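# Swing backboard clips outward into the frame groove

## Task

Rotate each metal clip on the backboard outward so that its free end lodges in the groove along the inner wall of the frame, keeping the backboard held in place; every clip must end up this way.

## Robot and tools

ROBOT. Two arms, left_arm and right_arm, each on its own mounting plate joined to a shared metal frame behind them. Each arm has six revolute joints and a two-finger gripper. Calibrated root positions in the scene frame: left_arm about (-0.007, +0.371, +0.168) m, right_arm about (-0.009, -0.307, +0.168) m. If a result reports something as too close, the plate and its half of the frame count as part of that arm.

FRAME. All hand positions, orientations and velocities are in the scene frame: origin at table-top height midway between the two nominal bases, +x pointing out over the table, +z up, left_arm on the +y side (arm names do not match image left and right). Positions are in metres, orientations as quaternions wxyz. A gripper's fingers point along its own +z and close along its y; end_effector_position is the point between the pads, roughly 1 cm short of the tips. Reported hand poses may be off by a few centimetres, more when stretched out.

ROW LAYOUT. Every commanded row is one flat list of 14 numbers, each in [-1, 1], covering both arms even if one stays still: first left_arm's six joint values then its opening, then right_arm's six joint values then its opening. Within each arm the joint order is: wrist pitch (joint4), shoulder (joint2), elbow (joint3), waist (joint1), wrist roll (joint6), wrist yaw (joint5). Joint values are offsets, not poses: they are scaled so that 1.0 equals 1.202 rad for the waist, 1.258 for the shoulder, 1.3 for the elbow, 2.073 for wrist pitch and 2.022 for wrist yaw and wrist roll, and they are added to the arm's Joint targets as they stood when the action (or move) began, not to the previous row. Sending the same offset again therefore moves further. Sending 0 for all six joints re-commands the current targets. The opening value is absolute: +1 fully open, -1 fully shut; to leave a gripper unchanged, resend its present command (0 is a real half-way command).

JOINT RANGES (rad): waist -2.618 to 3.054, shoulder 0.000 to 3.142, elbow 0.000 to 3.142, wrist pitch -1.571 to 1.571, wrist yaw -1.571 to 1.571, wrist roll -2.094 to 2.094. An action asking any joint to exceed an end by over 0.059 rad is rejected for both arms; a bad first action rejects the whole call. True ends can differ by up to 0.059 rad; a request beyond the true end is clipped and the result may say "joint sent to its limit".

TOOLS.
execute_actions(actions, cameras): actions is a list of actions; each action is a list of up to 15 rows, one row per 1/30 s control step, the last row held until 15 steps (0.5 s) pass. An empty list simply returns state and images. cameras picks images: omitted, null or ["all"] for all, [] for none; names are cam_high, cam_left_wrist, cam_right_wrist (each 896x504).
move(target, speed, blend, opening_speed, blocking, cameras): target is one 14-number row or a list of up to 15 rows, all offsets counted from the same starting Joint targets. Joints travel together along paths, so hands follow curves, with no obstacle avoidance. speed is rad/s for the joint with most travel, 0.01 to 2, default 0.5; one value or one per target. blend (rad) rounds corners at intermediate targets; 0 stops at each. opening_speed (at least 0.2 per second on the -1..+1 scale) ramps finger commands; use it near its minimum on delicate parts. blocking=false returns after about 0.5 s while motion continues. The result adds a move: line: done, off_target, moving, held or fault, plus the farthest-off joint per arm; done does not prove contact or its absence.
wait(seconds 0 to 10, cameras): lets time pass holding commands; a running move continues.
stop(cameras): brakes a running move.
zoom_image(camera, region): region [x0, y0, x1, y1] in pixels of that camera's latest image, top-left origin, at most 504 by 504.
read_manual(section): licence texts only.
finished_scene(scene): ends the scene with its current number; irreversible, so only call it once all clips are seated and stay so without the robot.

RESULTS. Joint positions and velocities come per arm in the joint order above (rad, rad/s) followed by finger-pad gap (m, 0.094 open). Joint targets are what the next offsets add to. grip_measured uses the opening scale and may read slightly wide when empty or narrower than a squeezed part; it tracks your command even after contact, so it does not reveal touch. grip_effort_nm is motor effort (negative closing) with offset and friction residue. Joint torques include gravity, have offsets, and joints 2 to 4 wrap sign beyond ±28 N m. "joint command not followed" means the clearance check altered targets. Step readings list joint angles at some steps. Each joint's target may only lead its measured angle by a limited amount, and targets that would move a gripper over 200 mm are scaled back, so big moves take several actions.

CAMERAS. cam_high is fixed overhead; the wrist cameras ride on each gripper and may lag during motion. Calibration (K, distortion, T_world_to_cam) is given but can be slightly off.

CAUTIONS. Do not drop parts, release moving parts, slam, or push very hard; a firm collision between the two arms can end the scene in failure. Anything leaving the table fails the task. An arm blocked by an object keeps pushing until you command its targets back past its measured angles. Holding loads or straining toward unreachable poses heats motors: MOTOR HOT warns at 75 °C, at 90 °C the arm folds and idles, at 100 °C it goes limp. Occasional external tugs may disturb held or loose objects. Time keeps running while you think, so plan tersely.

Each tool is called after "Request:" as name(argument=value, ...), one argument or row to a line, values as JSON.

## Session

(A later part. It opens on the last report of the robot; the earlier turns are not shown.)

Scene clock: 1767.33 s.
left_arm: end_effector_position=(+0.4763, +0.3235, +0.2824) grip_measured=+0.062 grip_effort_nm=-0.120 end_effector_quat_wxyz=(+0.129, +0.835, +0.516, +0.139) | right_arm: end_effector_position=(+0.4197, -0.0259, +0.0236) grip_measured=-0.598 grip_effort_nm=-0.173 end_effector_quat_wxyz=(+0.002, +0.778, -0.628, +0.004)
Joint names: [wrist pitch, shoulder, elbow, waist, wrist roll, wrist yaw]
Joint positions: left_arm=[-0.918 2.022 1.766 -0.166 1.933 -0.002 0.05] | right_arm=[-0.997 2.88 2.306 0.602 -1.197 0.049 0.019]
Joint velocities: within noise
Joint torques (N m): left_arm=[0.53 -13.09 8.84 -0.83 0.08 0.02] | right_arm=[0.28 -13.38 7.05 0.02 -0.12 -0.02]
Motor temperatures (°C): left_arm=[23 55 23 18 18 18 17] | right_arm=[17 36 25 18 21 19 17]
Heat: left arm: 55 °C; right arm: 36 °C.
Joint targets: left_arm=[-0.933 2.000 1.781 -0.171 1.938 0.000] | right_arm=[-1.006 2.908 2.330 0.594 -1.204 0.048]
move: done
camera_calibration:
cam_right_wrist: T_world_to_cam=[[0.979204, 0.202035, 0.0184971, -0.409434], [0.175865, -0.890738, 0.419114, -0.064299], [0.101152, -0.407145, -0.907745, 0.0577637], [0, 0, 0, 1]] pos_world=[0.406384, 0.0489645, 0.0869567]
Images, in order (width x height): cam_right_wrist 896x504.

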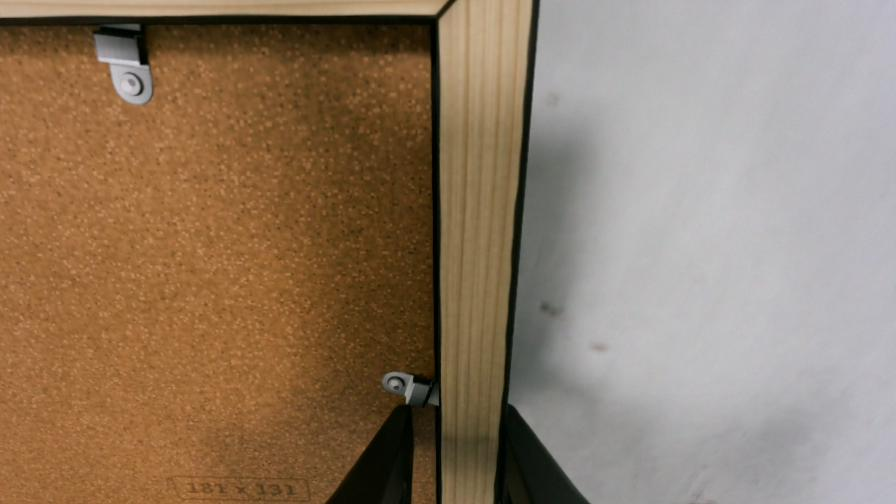

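Request:
move(
  target=[0,0,0,0,0,0,0.06,0,0.001,0,0,0,0,-0.73],
  speed=0.1,
  opening_speed=0.3,
  cameras=["cam_right_wrist"],
)

Request:
zoom_image(
  camera="cam_right_wrist",
  region=[340, 340, 540, 450],
)

Scene clock: 1771.83 s.
left_arm: end_effector_position=(+0.4763, +0.3235, +0.2824) grip_measured=+0.062 grip_effort_nm=-0.125 end_effector_quat_wxyz=(+0.129, +0.835, +0.516, +0.139) | right_arm: end_effector_position=(+0.4215, -0.0258, +0.0240) grip_measured=-0.727 grip_effort_nm=-0.193 end_effector_quat_wxyz=(-0.001, +0.777, -0.629, +0.005)
Joint names: [wrist pitch, shoulder, elbow, waist, wrist roll, wrist yaw]
Joint positions: left_arm=[-0.918 2.022 1.766 -0.166 1.933 -0.002 0.05] | right_arm=[-0.993 2.88 2.307 0.6 -1.197 0.049 0.013]
Joint velocities: within noise
Joint torques (N m): left_arm=[0.47 -13.11 8.96 -0.77 0.07 0.02] | right_arm=[0.23 -13.2 6.98 0.2 -0.11 -0.02]
Motor temperatures (°C): left_arm=[23 55 23 18 18 18 17] | right_arm=[17 35 25 18 21 19 17]
Heat: left arm: 55 °C; right arm: 35 °C.
Joint targets: left_arm=[-0.933 2.000 1.781 -0.171 1.938 0.000] | right_arm=[-1.006 2.909 2.331 0.594 -1.204 0.048]
move: done
camera_calibration:
cam_right_wrist: T_world_to_cam=[[0.979533, 0.199879, 0.0237319, -0.411552], [0.171994, -0.89241, 0.417161, -0.0631072], [0.10456, -0.404541, -0.908523, 0.0565303], [0, 0, 0, 1]] pos_world=[0.408072, 0.0488119, 0.0874519]
Images, in order (width x height): cam_right_wrist 896x504.

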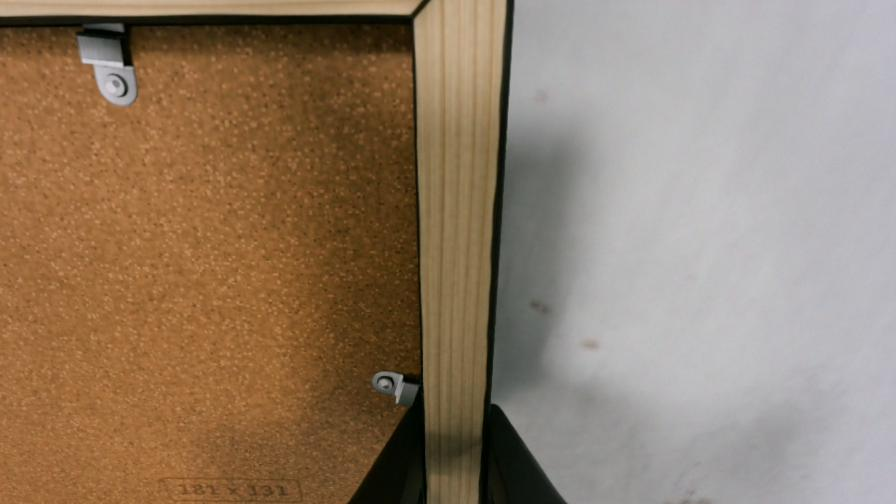

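Scaled by 2.520.

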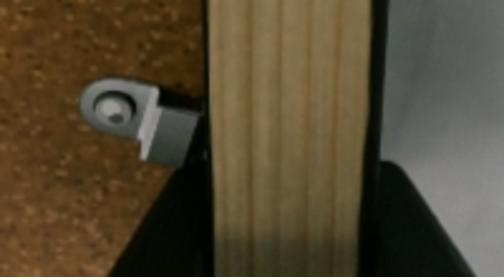

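Request:
move(
  target=[
    [0,0,0,0,0,0,0.06,0,0,0,0,0,0,-0.62],
    [0,0,0,0,0,0,0.06,0.0135,0,0,0.0191,0.0109,0,-0.62],
  ],
  speed=0.05,
  opening_speed=0.3,
  cameras=["cam_right_wrist"],
)

Request:
zoom_image(
  camera="cam_right_wrist",
  region=[340, 340, 540, 450],
)

Scene clock: 1781.80 s.
left_arm: end_effector_position=(+0.4763, +0.3235, +0.2824) grip_measured=+0.062 grip_effort_nm=-0.125 end_effector_quat_wxyz=(+0.129, +0.835, +0.516, +0.139) | right_arm: end_effector_position=(+0.4215, -0.0252, +0.0240) grip_measured=-0.622 grip_effort_nm=0.066 end_effector_quat_wxyz=(-0.001, +0.776, -0.631, +0.007)
Joint names: [wrist pitch, shoulder, elbow, waist, wrist roll, wrist yaw]
Joint positions: left_arm=[-0.918 2.022 1.766 -0.166 1.933 -0.002 0.05] | right_arm=[-0.992 2.88 2.307 0.603 -1.191 0.054 0.018]
Joint velocities: within noise
Joint torques (N m): left_arm=[0.51 -13.22 8.84 -0.73 0.1 0.03] | right_arm=[0.51 -13.26 7.01 2.04 0.06 -0.07]
Motor temperatures (°C): left_arm=[23 55 23 18 18 18 17] | right_arm=[17 34 25 18 21 19 17]
Heat: left arm: 55 °C; right arm: 34 °C.
Joint targets: left_arm=[-0.933 2.000 1.781 -0.171 1.938 0.000] | right_arm=[-0.978 2.909 2.331 0.617 -1.182 0.048]
move: done
camera_calibration:
cam_right_wrist: T_world_to_cam=[[0.980287, 0.195773, 0.026666, -0.41212], [0.166674, -0.891854, 0.420496, -0.0603836], [0.106104, -0.407762, -0.906902, 0.0560808], [0, 0, 0, 1]] pos_world=[0.40811, 0.0496964, 0.0872405]
Images, in order (width x height): cam_right_wrist 896x504.

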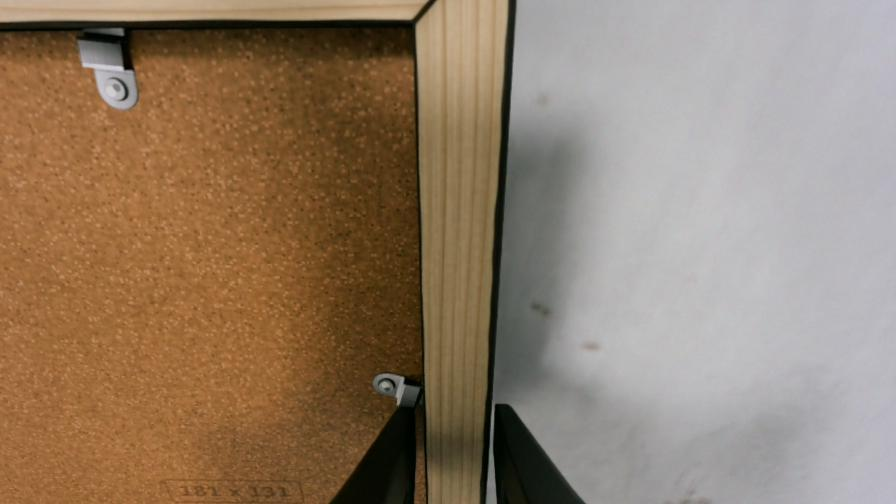

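Scaled by 2.520.

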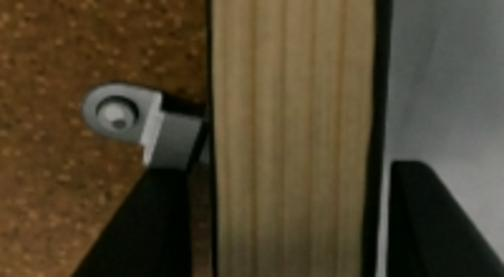

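Request:
move(
  target=[0,0,0,0,0,0,0.06,0,0,0,0.01,0.005,0,-0.62],
  speed=0.05,
  cameras=["cam_right_wrist"],
)

Request:
zoom_image(
  camera="cam_right_wrist",
  region=[340, 340, 540, 450],
)

Scene clock: 1786.17 s.
left_arm: end_effector_position=(+0.4763, +0.3235, +0.2824) grip_measured=+0.062 grip_effort_nm=-0.129 end_effector_quat_wxyz=(+0.129, +0.835, +0.516, +0.139) | right_arm: end_effector_position=(+0.4199, -0.0217, +0.0241) grip_measured=-0.622 grip_effort_nm=0.066 end_effector_quat_wxyz=(-0.001, +0.776, -0.631, +0.012)
Joint names: [wrist pitch, shoulder, elbow, waist, wrist roll, wrist yaw]
Joint positions: left_arm=[-0.918 2.022 1.766 -0.166 1.933 -0.002 0.05] | right_arm=[-0.989 2.88 2.307 0.613 -1.181 0.062 0.018]
Joint velocities: within noise
Joint torques (N m): left_arm=[0.51 -13.12 8.9 -0.91 0.08 0.08] | right_arm=[0.5 -13.29 6.99 2.21 0.04 -0.14]
Motor temperatures (°C): left_arm=[23 55 23 18 18 18 17] | right_arm=[17 34 25 18 21 19 17]
Heat: left arm: 55 °C; right arm: 34 °C.
Joint targets: left_arm=[-0.933 2.000 1.781 -0.171 1.938 0.000] | right_arm=[-0.978 2.909 2.331 0.629 -1.172 0.048]
move: done
camera_calibration:
cam_right_wrist: T_world_to_cam=[[0.980029, 0.196155, 0.0326526, -0.41132], [0.163806, -0.889437, 0.426696, -0.055941], [0.112741, -0.412826, -0.903805, 0.0547412], [0, 0, 0, 1]] pos_world=[0.406098, 0.0535249, 0.0867758]
Images, in order (width x height): cam_right_wrist 896x504.

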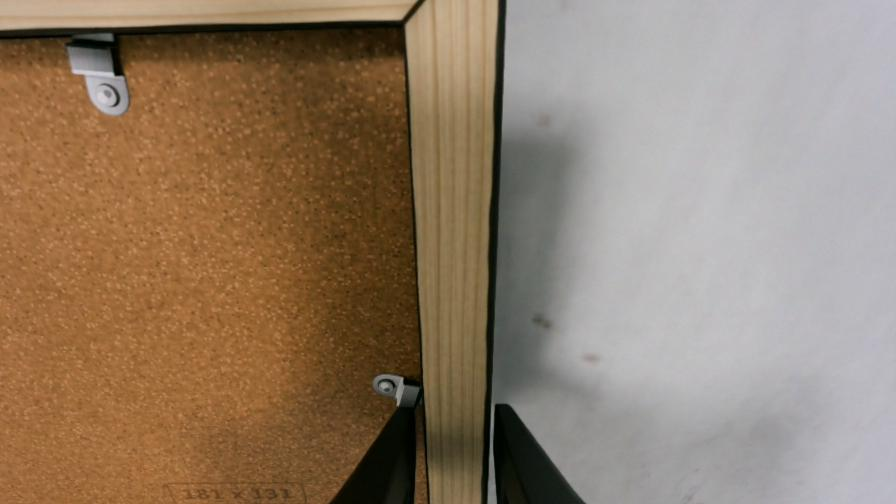

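Scaled by 2.520.

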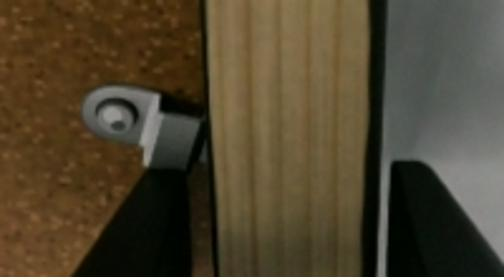

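Request:
move(
  target=[
    [0,0,0,0,0,0,0.06,0,0,0,-0.01,-0.005,0,-0.62],
    [0,0,0,0,0,0,0.06,0,0,0,-0.01,-0.005,0,-0.24],
  ],
  speed=0.05,
  opening_speed=0.5,
  cameras=["cam_right_wrist"],
)

Request:
zoom_image(
  camera="cam_right_wrist",
  region=[340, 340, 540, 450],
)

Scene clock: 1798.90 s.
left_arm: end_effector_position=(+0.4763, +0.3235, +0.2824) grip_measured=+0.062 grip_effort_nm=-0.129 end_effector_quat_wxyz=(+0.129, +0.835, +0.516, +0.139) | right_arm: end_effector_position=(+0.4222, -0.0202, +0.0241) grip_measured=-0.242 grip_effort_nm=0.066 end_effector_quat_wxyz=(-0.006, +0.775, -0.631, +0.014)
Joint names: [wrist pitch, shoulder, elbow, waist, wrist roll, wrist yaw]
Joint positions: left_arm=[-0.918 2.022 1.766 -0.166 1.933 -0.002 0.05] | right_arm=[-0.978 2.88 2.307 0.613 -1.18 0.062 0.036]
Joint velocities: within noise
Joint torques (N m): left_arm=[0.53 -13.18 8.85 -0.83 0.09 0.09] | right_arm=[0.39 -13.29 6.99 1.07 -0.06 -0.14]
Motor temperatures (°C): left_arm=[23 55 23 18 18 18 17] | right_arm=[17 34 26 18 21 19 17]
Heat: left arm: 55 °C; right arm: 34 °C.
Joint targets: left_arm=[-0.933 2.000 1.781 -0.171 1.938 0.000] | right_arm=[-0.978 2.909 2.331 0.617 -1.182 0.048]
move: done
camera_calibration:
cam_right_wrist: T_world_to_cam=[[0.979919, 0.194739, 0.0428415, -0.414079], [0.158844, -0.892275, 0.422628, -0.0528234], [0.120529, -0.407336, -0.90529, 0.0520126], [0, 0, 0, 1]] pos_world=[0.407886, 0.0546911, 0.0871509]
Images, in order (width x height): cam_right_wrist 896x504.

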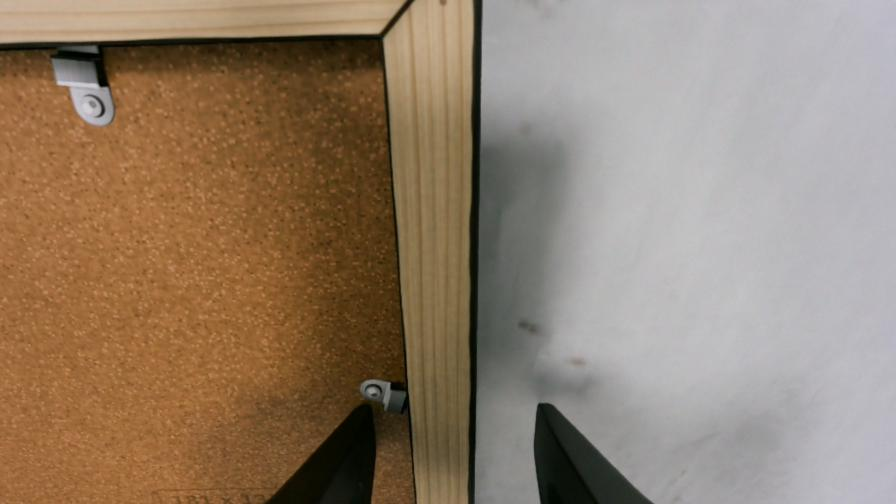

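Scaled by 2.520.

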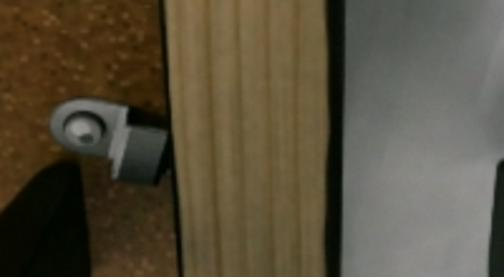

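Request:
move(
  target=[0,0,0,0,0,0,0.06,-0.014,0,0,0.0045,0.0015,0,-0.24],
  speed=0.05,
  cameras=["cam_right_wrist"],
)

Request:
zoom_image(
  camera="cam_right_wrist",
  region=[340, 340, 540, 450],
)

Scene clock: 1811.70 s.
left_arm: end_effector_position=(+0.4763, +0.3235, +0.2824) grip_measured=+0.062 grip_effort_nm=-0.125 end_effector_quat_wxyz=(+0.129, +0.835, +0.516, +0.139) | right_arm: end_effector_position=(+0.4203, -0.0215, +0.0241) grip_measured=-0.242 grip_effort_nm=0.066 end_effector_quat_wxyz=(-0.002, +0.776, -0.631, +0.012)
Joint names: [wrist pitch, shoulder, elbow, waist, wrist roll, wrist yaw]
Joint positions: left_arm=[-0.918 2.022 1.766 -0.166 1.933 -0.002 0.05] | right_arm=[-0.988 2.88 2.307 0.613 -1.18 0.062 0.036]
Joint velocities: within noise
Joint torques (N m): left_arm=[0.51 -13.09 8.92 -0.8 0.11 0.04] | right_arm=[0.19 -13.29 6.99 1.59 -0.02 -0.15]
Motor temperatures (°C): left_arm=[23 55 23 18 18 18 17] | right_arm=[17 34 26 18 21 19 17]
Heat: left arm: 55 °C; right arm: 34 °C.
Joint targets: left_arm=[-0.933 2.000 1.781 -0.171 1.938 0.000] | right_arm=[-1.007 2.909 2.331 0.622 -1.179 0.048]
move: done
camera_calibration:
cam_right_wrist: T_world_to_cam=[[0.980148, 0.195318, 0.0340697, -0.411771], [0.162531, -0.889943, 0.426128, -0.055266], [0.113551, -0.412131, -0.904021, 0.0544763], [0, 0, 0, 1]] pos_world=[0.406393, 0.0536942, 0.0868271]
Images, in order (width x height): cam_right_wrist 896x504.

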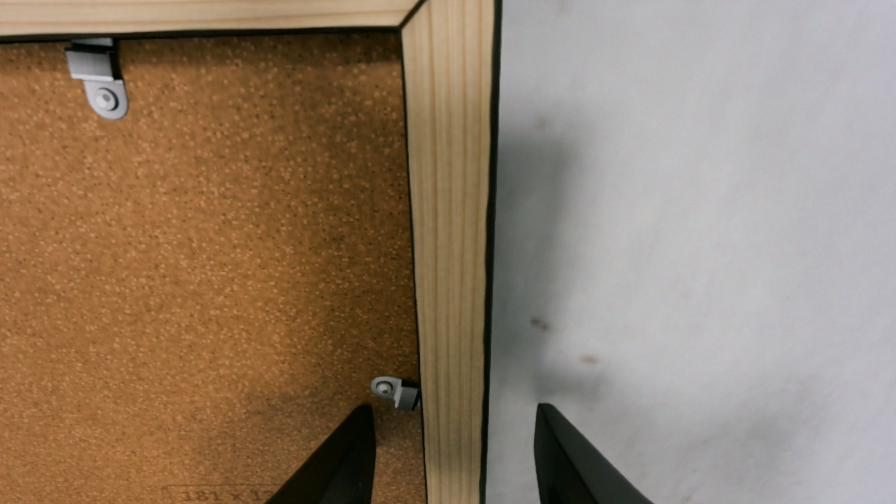

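Scaled by 2.520.

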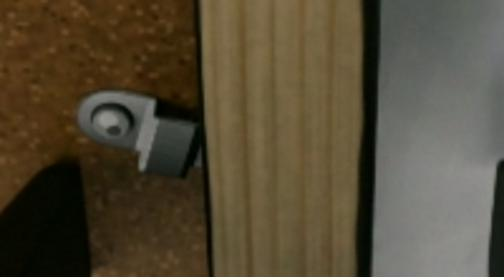

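Request:
move(
  target=[0,0,0,0,0,0,0.06,0,0.001,0,0,0,0,-0.73],
  speed=0.1,
  opening_speed=0.35,
  cameras=["cam_right_wrist"],
)

Request:
zoom_image(
  camera="cam_right_wrist",
  region=[340, 340, 540, 450],
)

Scene clock: 1816.33 s.
left_arm: end_effector_position=(+0.4763, +0.3235, +0.2824) grip_measured=+0.062 grip_effort_nm=-0.125 end_effector_quat_wxyz=(+0.129, +0.835, +0.516, +0.139) | right_arm: end_effector_position=(+0.4179, -0.0218, +0.0237) grip_measured=-0.727 grip_effort_nm=-0.183 end_effector_quat_wxyz=(+0.002, +0.776, -0.631, +0.008)
Joint names: [wrist pitch, shoulder, elbow, waist, wrist roll, wrist yaw]
Joint positions: left_arm=[-0.918 2.022 1.766 -0.166 1.933 -0.002 0.05] | right_arm=[-0.995 2.881 2.307 0.613 -1.18 0.057 0.013]
Joint velocities: within noise
Joint torques (N m): left_arm=[0.48 -13.08 8.98 -0.75 0.13 0.05] | right_arm=[0.25 -13.26 6.99 1.62 -0.03 -0.08]
Motor temperatures (°C): left_arm=[23 55 23 18 18 18 17] | right_arm=[17 34 26 18 21 19 17]
Heat: left arm: 55 °C; right arm: 34 °C.
Joint targets: left_arm=[-0.933 2.000 1.781 -0.171 1.938 0.000] | right_arm=[-1.007 2.910 2.331 0.622 -1.179 0.048]
move: done
camera_calibration:
cam_right_wrist: T_world_to_cam=[[0.980371, 0.19568, 0.0241247, -0.409276], [0.167177, -0.889894, 0.42443, -0.056901], [0.104521, -0.412065, -0.905139, 0.0580416], [0, 0, 0, 1]] pos_world=[0.404689, 0.0533682, 0.0865599]
Images, in order (width x height): cam_right_wrist 896x504.

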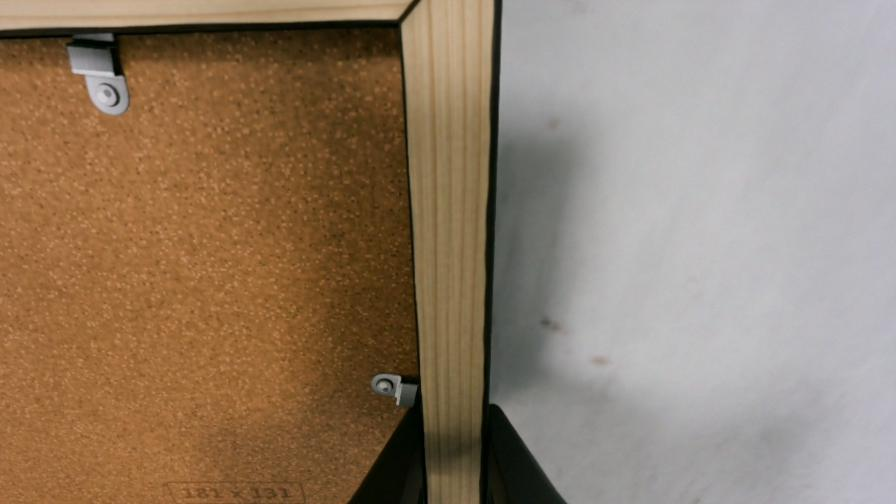

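Scaled by 2.520.

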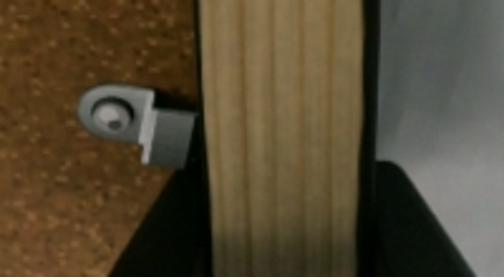

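Request:
move(
  target=[
    [0,0,0,0,0,0,0.06,0,0,0,0,0,0,-0.3],
    [0,0,0,0,0,0,0.06,-0.14,-0.24,0,0,0,0,-0.3],
  ],
  speed=0.5,
  cameras=["cam_right_wrist"],
)

Request:
zoom_image(
  camera="cam_right_wrist",
  region=[220, 120, 560, 310],
)

Scene clock: 1823.37 s.
left_arm: end_effector_position=(+0.4763, +0.3235, +0.2824) grip_measured=+0.062 grip_effort_nm=-0.129 end_effector_quat_wxyz=(+0.129, +0.835, +0.516, +0.139) | right_arm: end_effector_position=(+0.4052, -0.0367, +0.1505) grip_measured=-0.302 grip_effort_nm=0.046 end_effector_quat_wxyz=(+0.015, +0.776, -0.630, +0.004)
Joint names: [wrist pitch, shoulder, elbow, waist, wrist roll, wrist yaw]
Joint positions: left_arm=[-0.918 2.022 1.766 -0.166 1.933 -0.002 0.05] | right_arm=[-1.286 2.626 2.315 0.613 -1.18 0.057 0.033]
Joint velocities: within noise
Joint torques (N m): left_arm=[0.52 -13.29 8.98 -0.98 0.07 0.02] | right_arm=[0.18 -16.77 6.56 1.61 -0.04 -0.11]
Motor temperatures (°C): left_arm=[23 55 23 18 18 18 17] | right_arm=[17 35 26 18 21 19 17]
Heat: left arm: 55 °C; right arm: 35 °C.
Joint targets: left_arm=[-0.933 2.000 1.781 -0.171 1.938 0.000] | right_arm=[-1.297 2.608 2.331 0.622 -1.179 0.048]
move: done
camera_calibration:
cam_right_wrist: T_world_to_cam=[[0.980415, 0.196942, -0.00101947, -0.393078], [0.177816, -0.882951, 0.434487, -0.127418], [0.0846684, -0.426158, -0.900678, 0.17492], [0, 0, 0, 1]] pos_world=[0.393227, 0.0394532, 0.212507]
Images, in order (width x height): cam_right_wrist 896x504.

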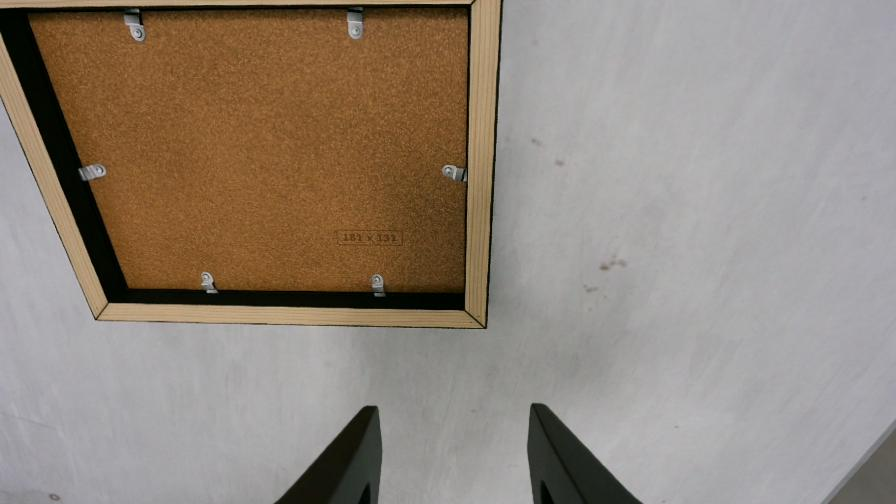

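Scaled by 1.482.

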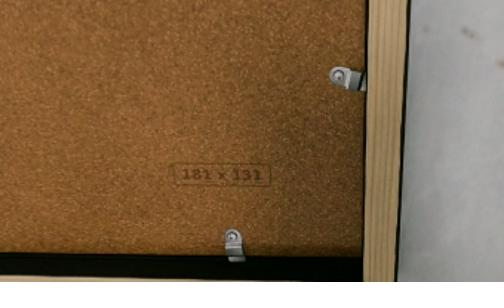

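Request:
move(
  target=[0,0,0,0,0,0,0.06,0.4206,-0.3116,-0.9477,0.1747,0.1029,-0.004,-0.22],
  speed=0.6,
  cameras=["cam_right_wrist"],
)

Scene clock: 1844.77 s.
left_arm: end_effector_position=(+0.4763, +0.3235, +0.2824) grip_measured=+0.062 grip_effort_nm=-0.125 end_effector_quat_wxyz=(+0.129, +0.835, +0.516, +0.139) | right_arm: end_effector_position=(+0.2286, -0.0641, +0.0479) grip_measured=-0.222 grip_effort_nm=0.066 end_effector_quat_wxyz=(+0.001, +0.779, -0.626, +0.008)
Joint names: [wrist pitch, shoulder, elbow, waist, wrist roll, wrist yaw]
Joint positions: left_arm=[-0.918 2.022 1.766 -0.166 1.933 -0.002 0.05] | right_arm=[-0.435 2.251 1.105 0.826 -0.978 0.055 0.037]
Joint velocities: within noise
Joint torques (N m): left_arm=[0.5 -13.2 8.83 -0.94 0.08 0.03] | right_arm=[0.48 -13.87 3.34 1.1 0.04 -0.17]
Motor temperatures (°C): left_arm=[23 55 23 18 18 18 17] | right_arm=[17 37 24 18 21 19 17]
Heat: left arm: 55 °C; right arm: 37 °C.
Joint targets: left_arm=[-0.933 2.000 1.781 -0.171 1.938 0.000] | right_arm=[-0.426 2.216 1.099 0.832 -0.971 0.040]
move: done
camera_calibration:
cam_right_wrist: T_world_to_cam=[[0.978019, 0.207187, 0.0234988, -0.21467], [0.177978, -0.888188, 0.423611, -0.0755259], [0.108638, -0.410117, -0.905539, 0.0815714], [0, 0, 0, 1]] pos_world=[0.214532, 0.0108494, 0.110904]
Images, in order (width x height): cam_right_wrist 896x504.

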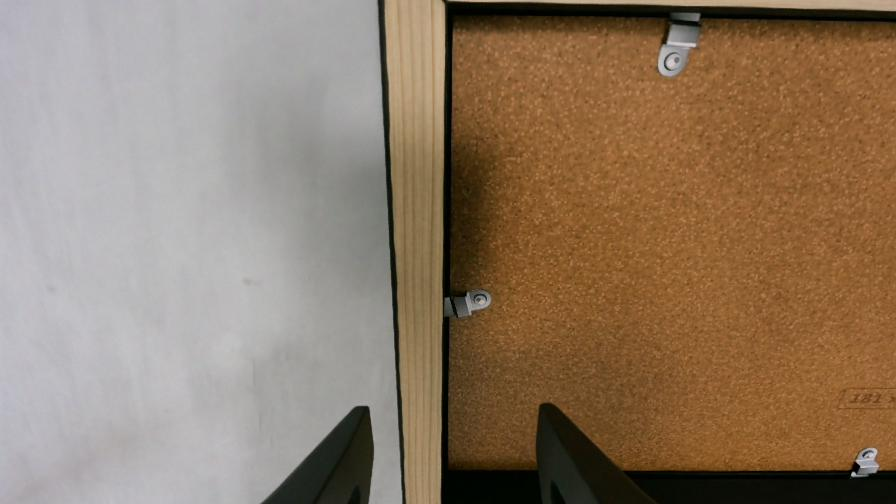

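Request:
zoom_image(
  camera="cam_right_wrist",
  region=[420, 265, 520, 335],
)

Scaled by 5.040.

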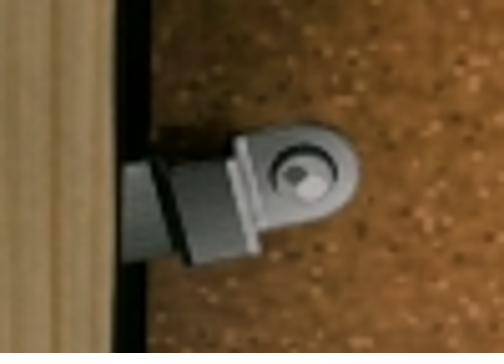

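Request:
finished_scene(
  scene=1,
)

The scene is finished: the task was done.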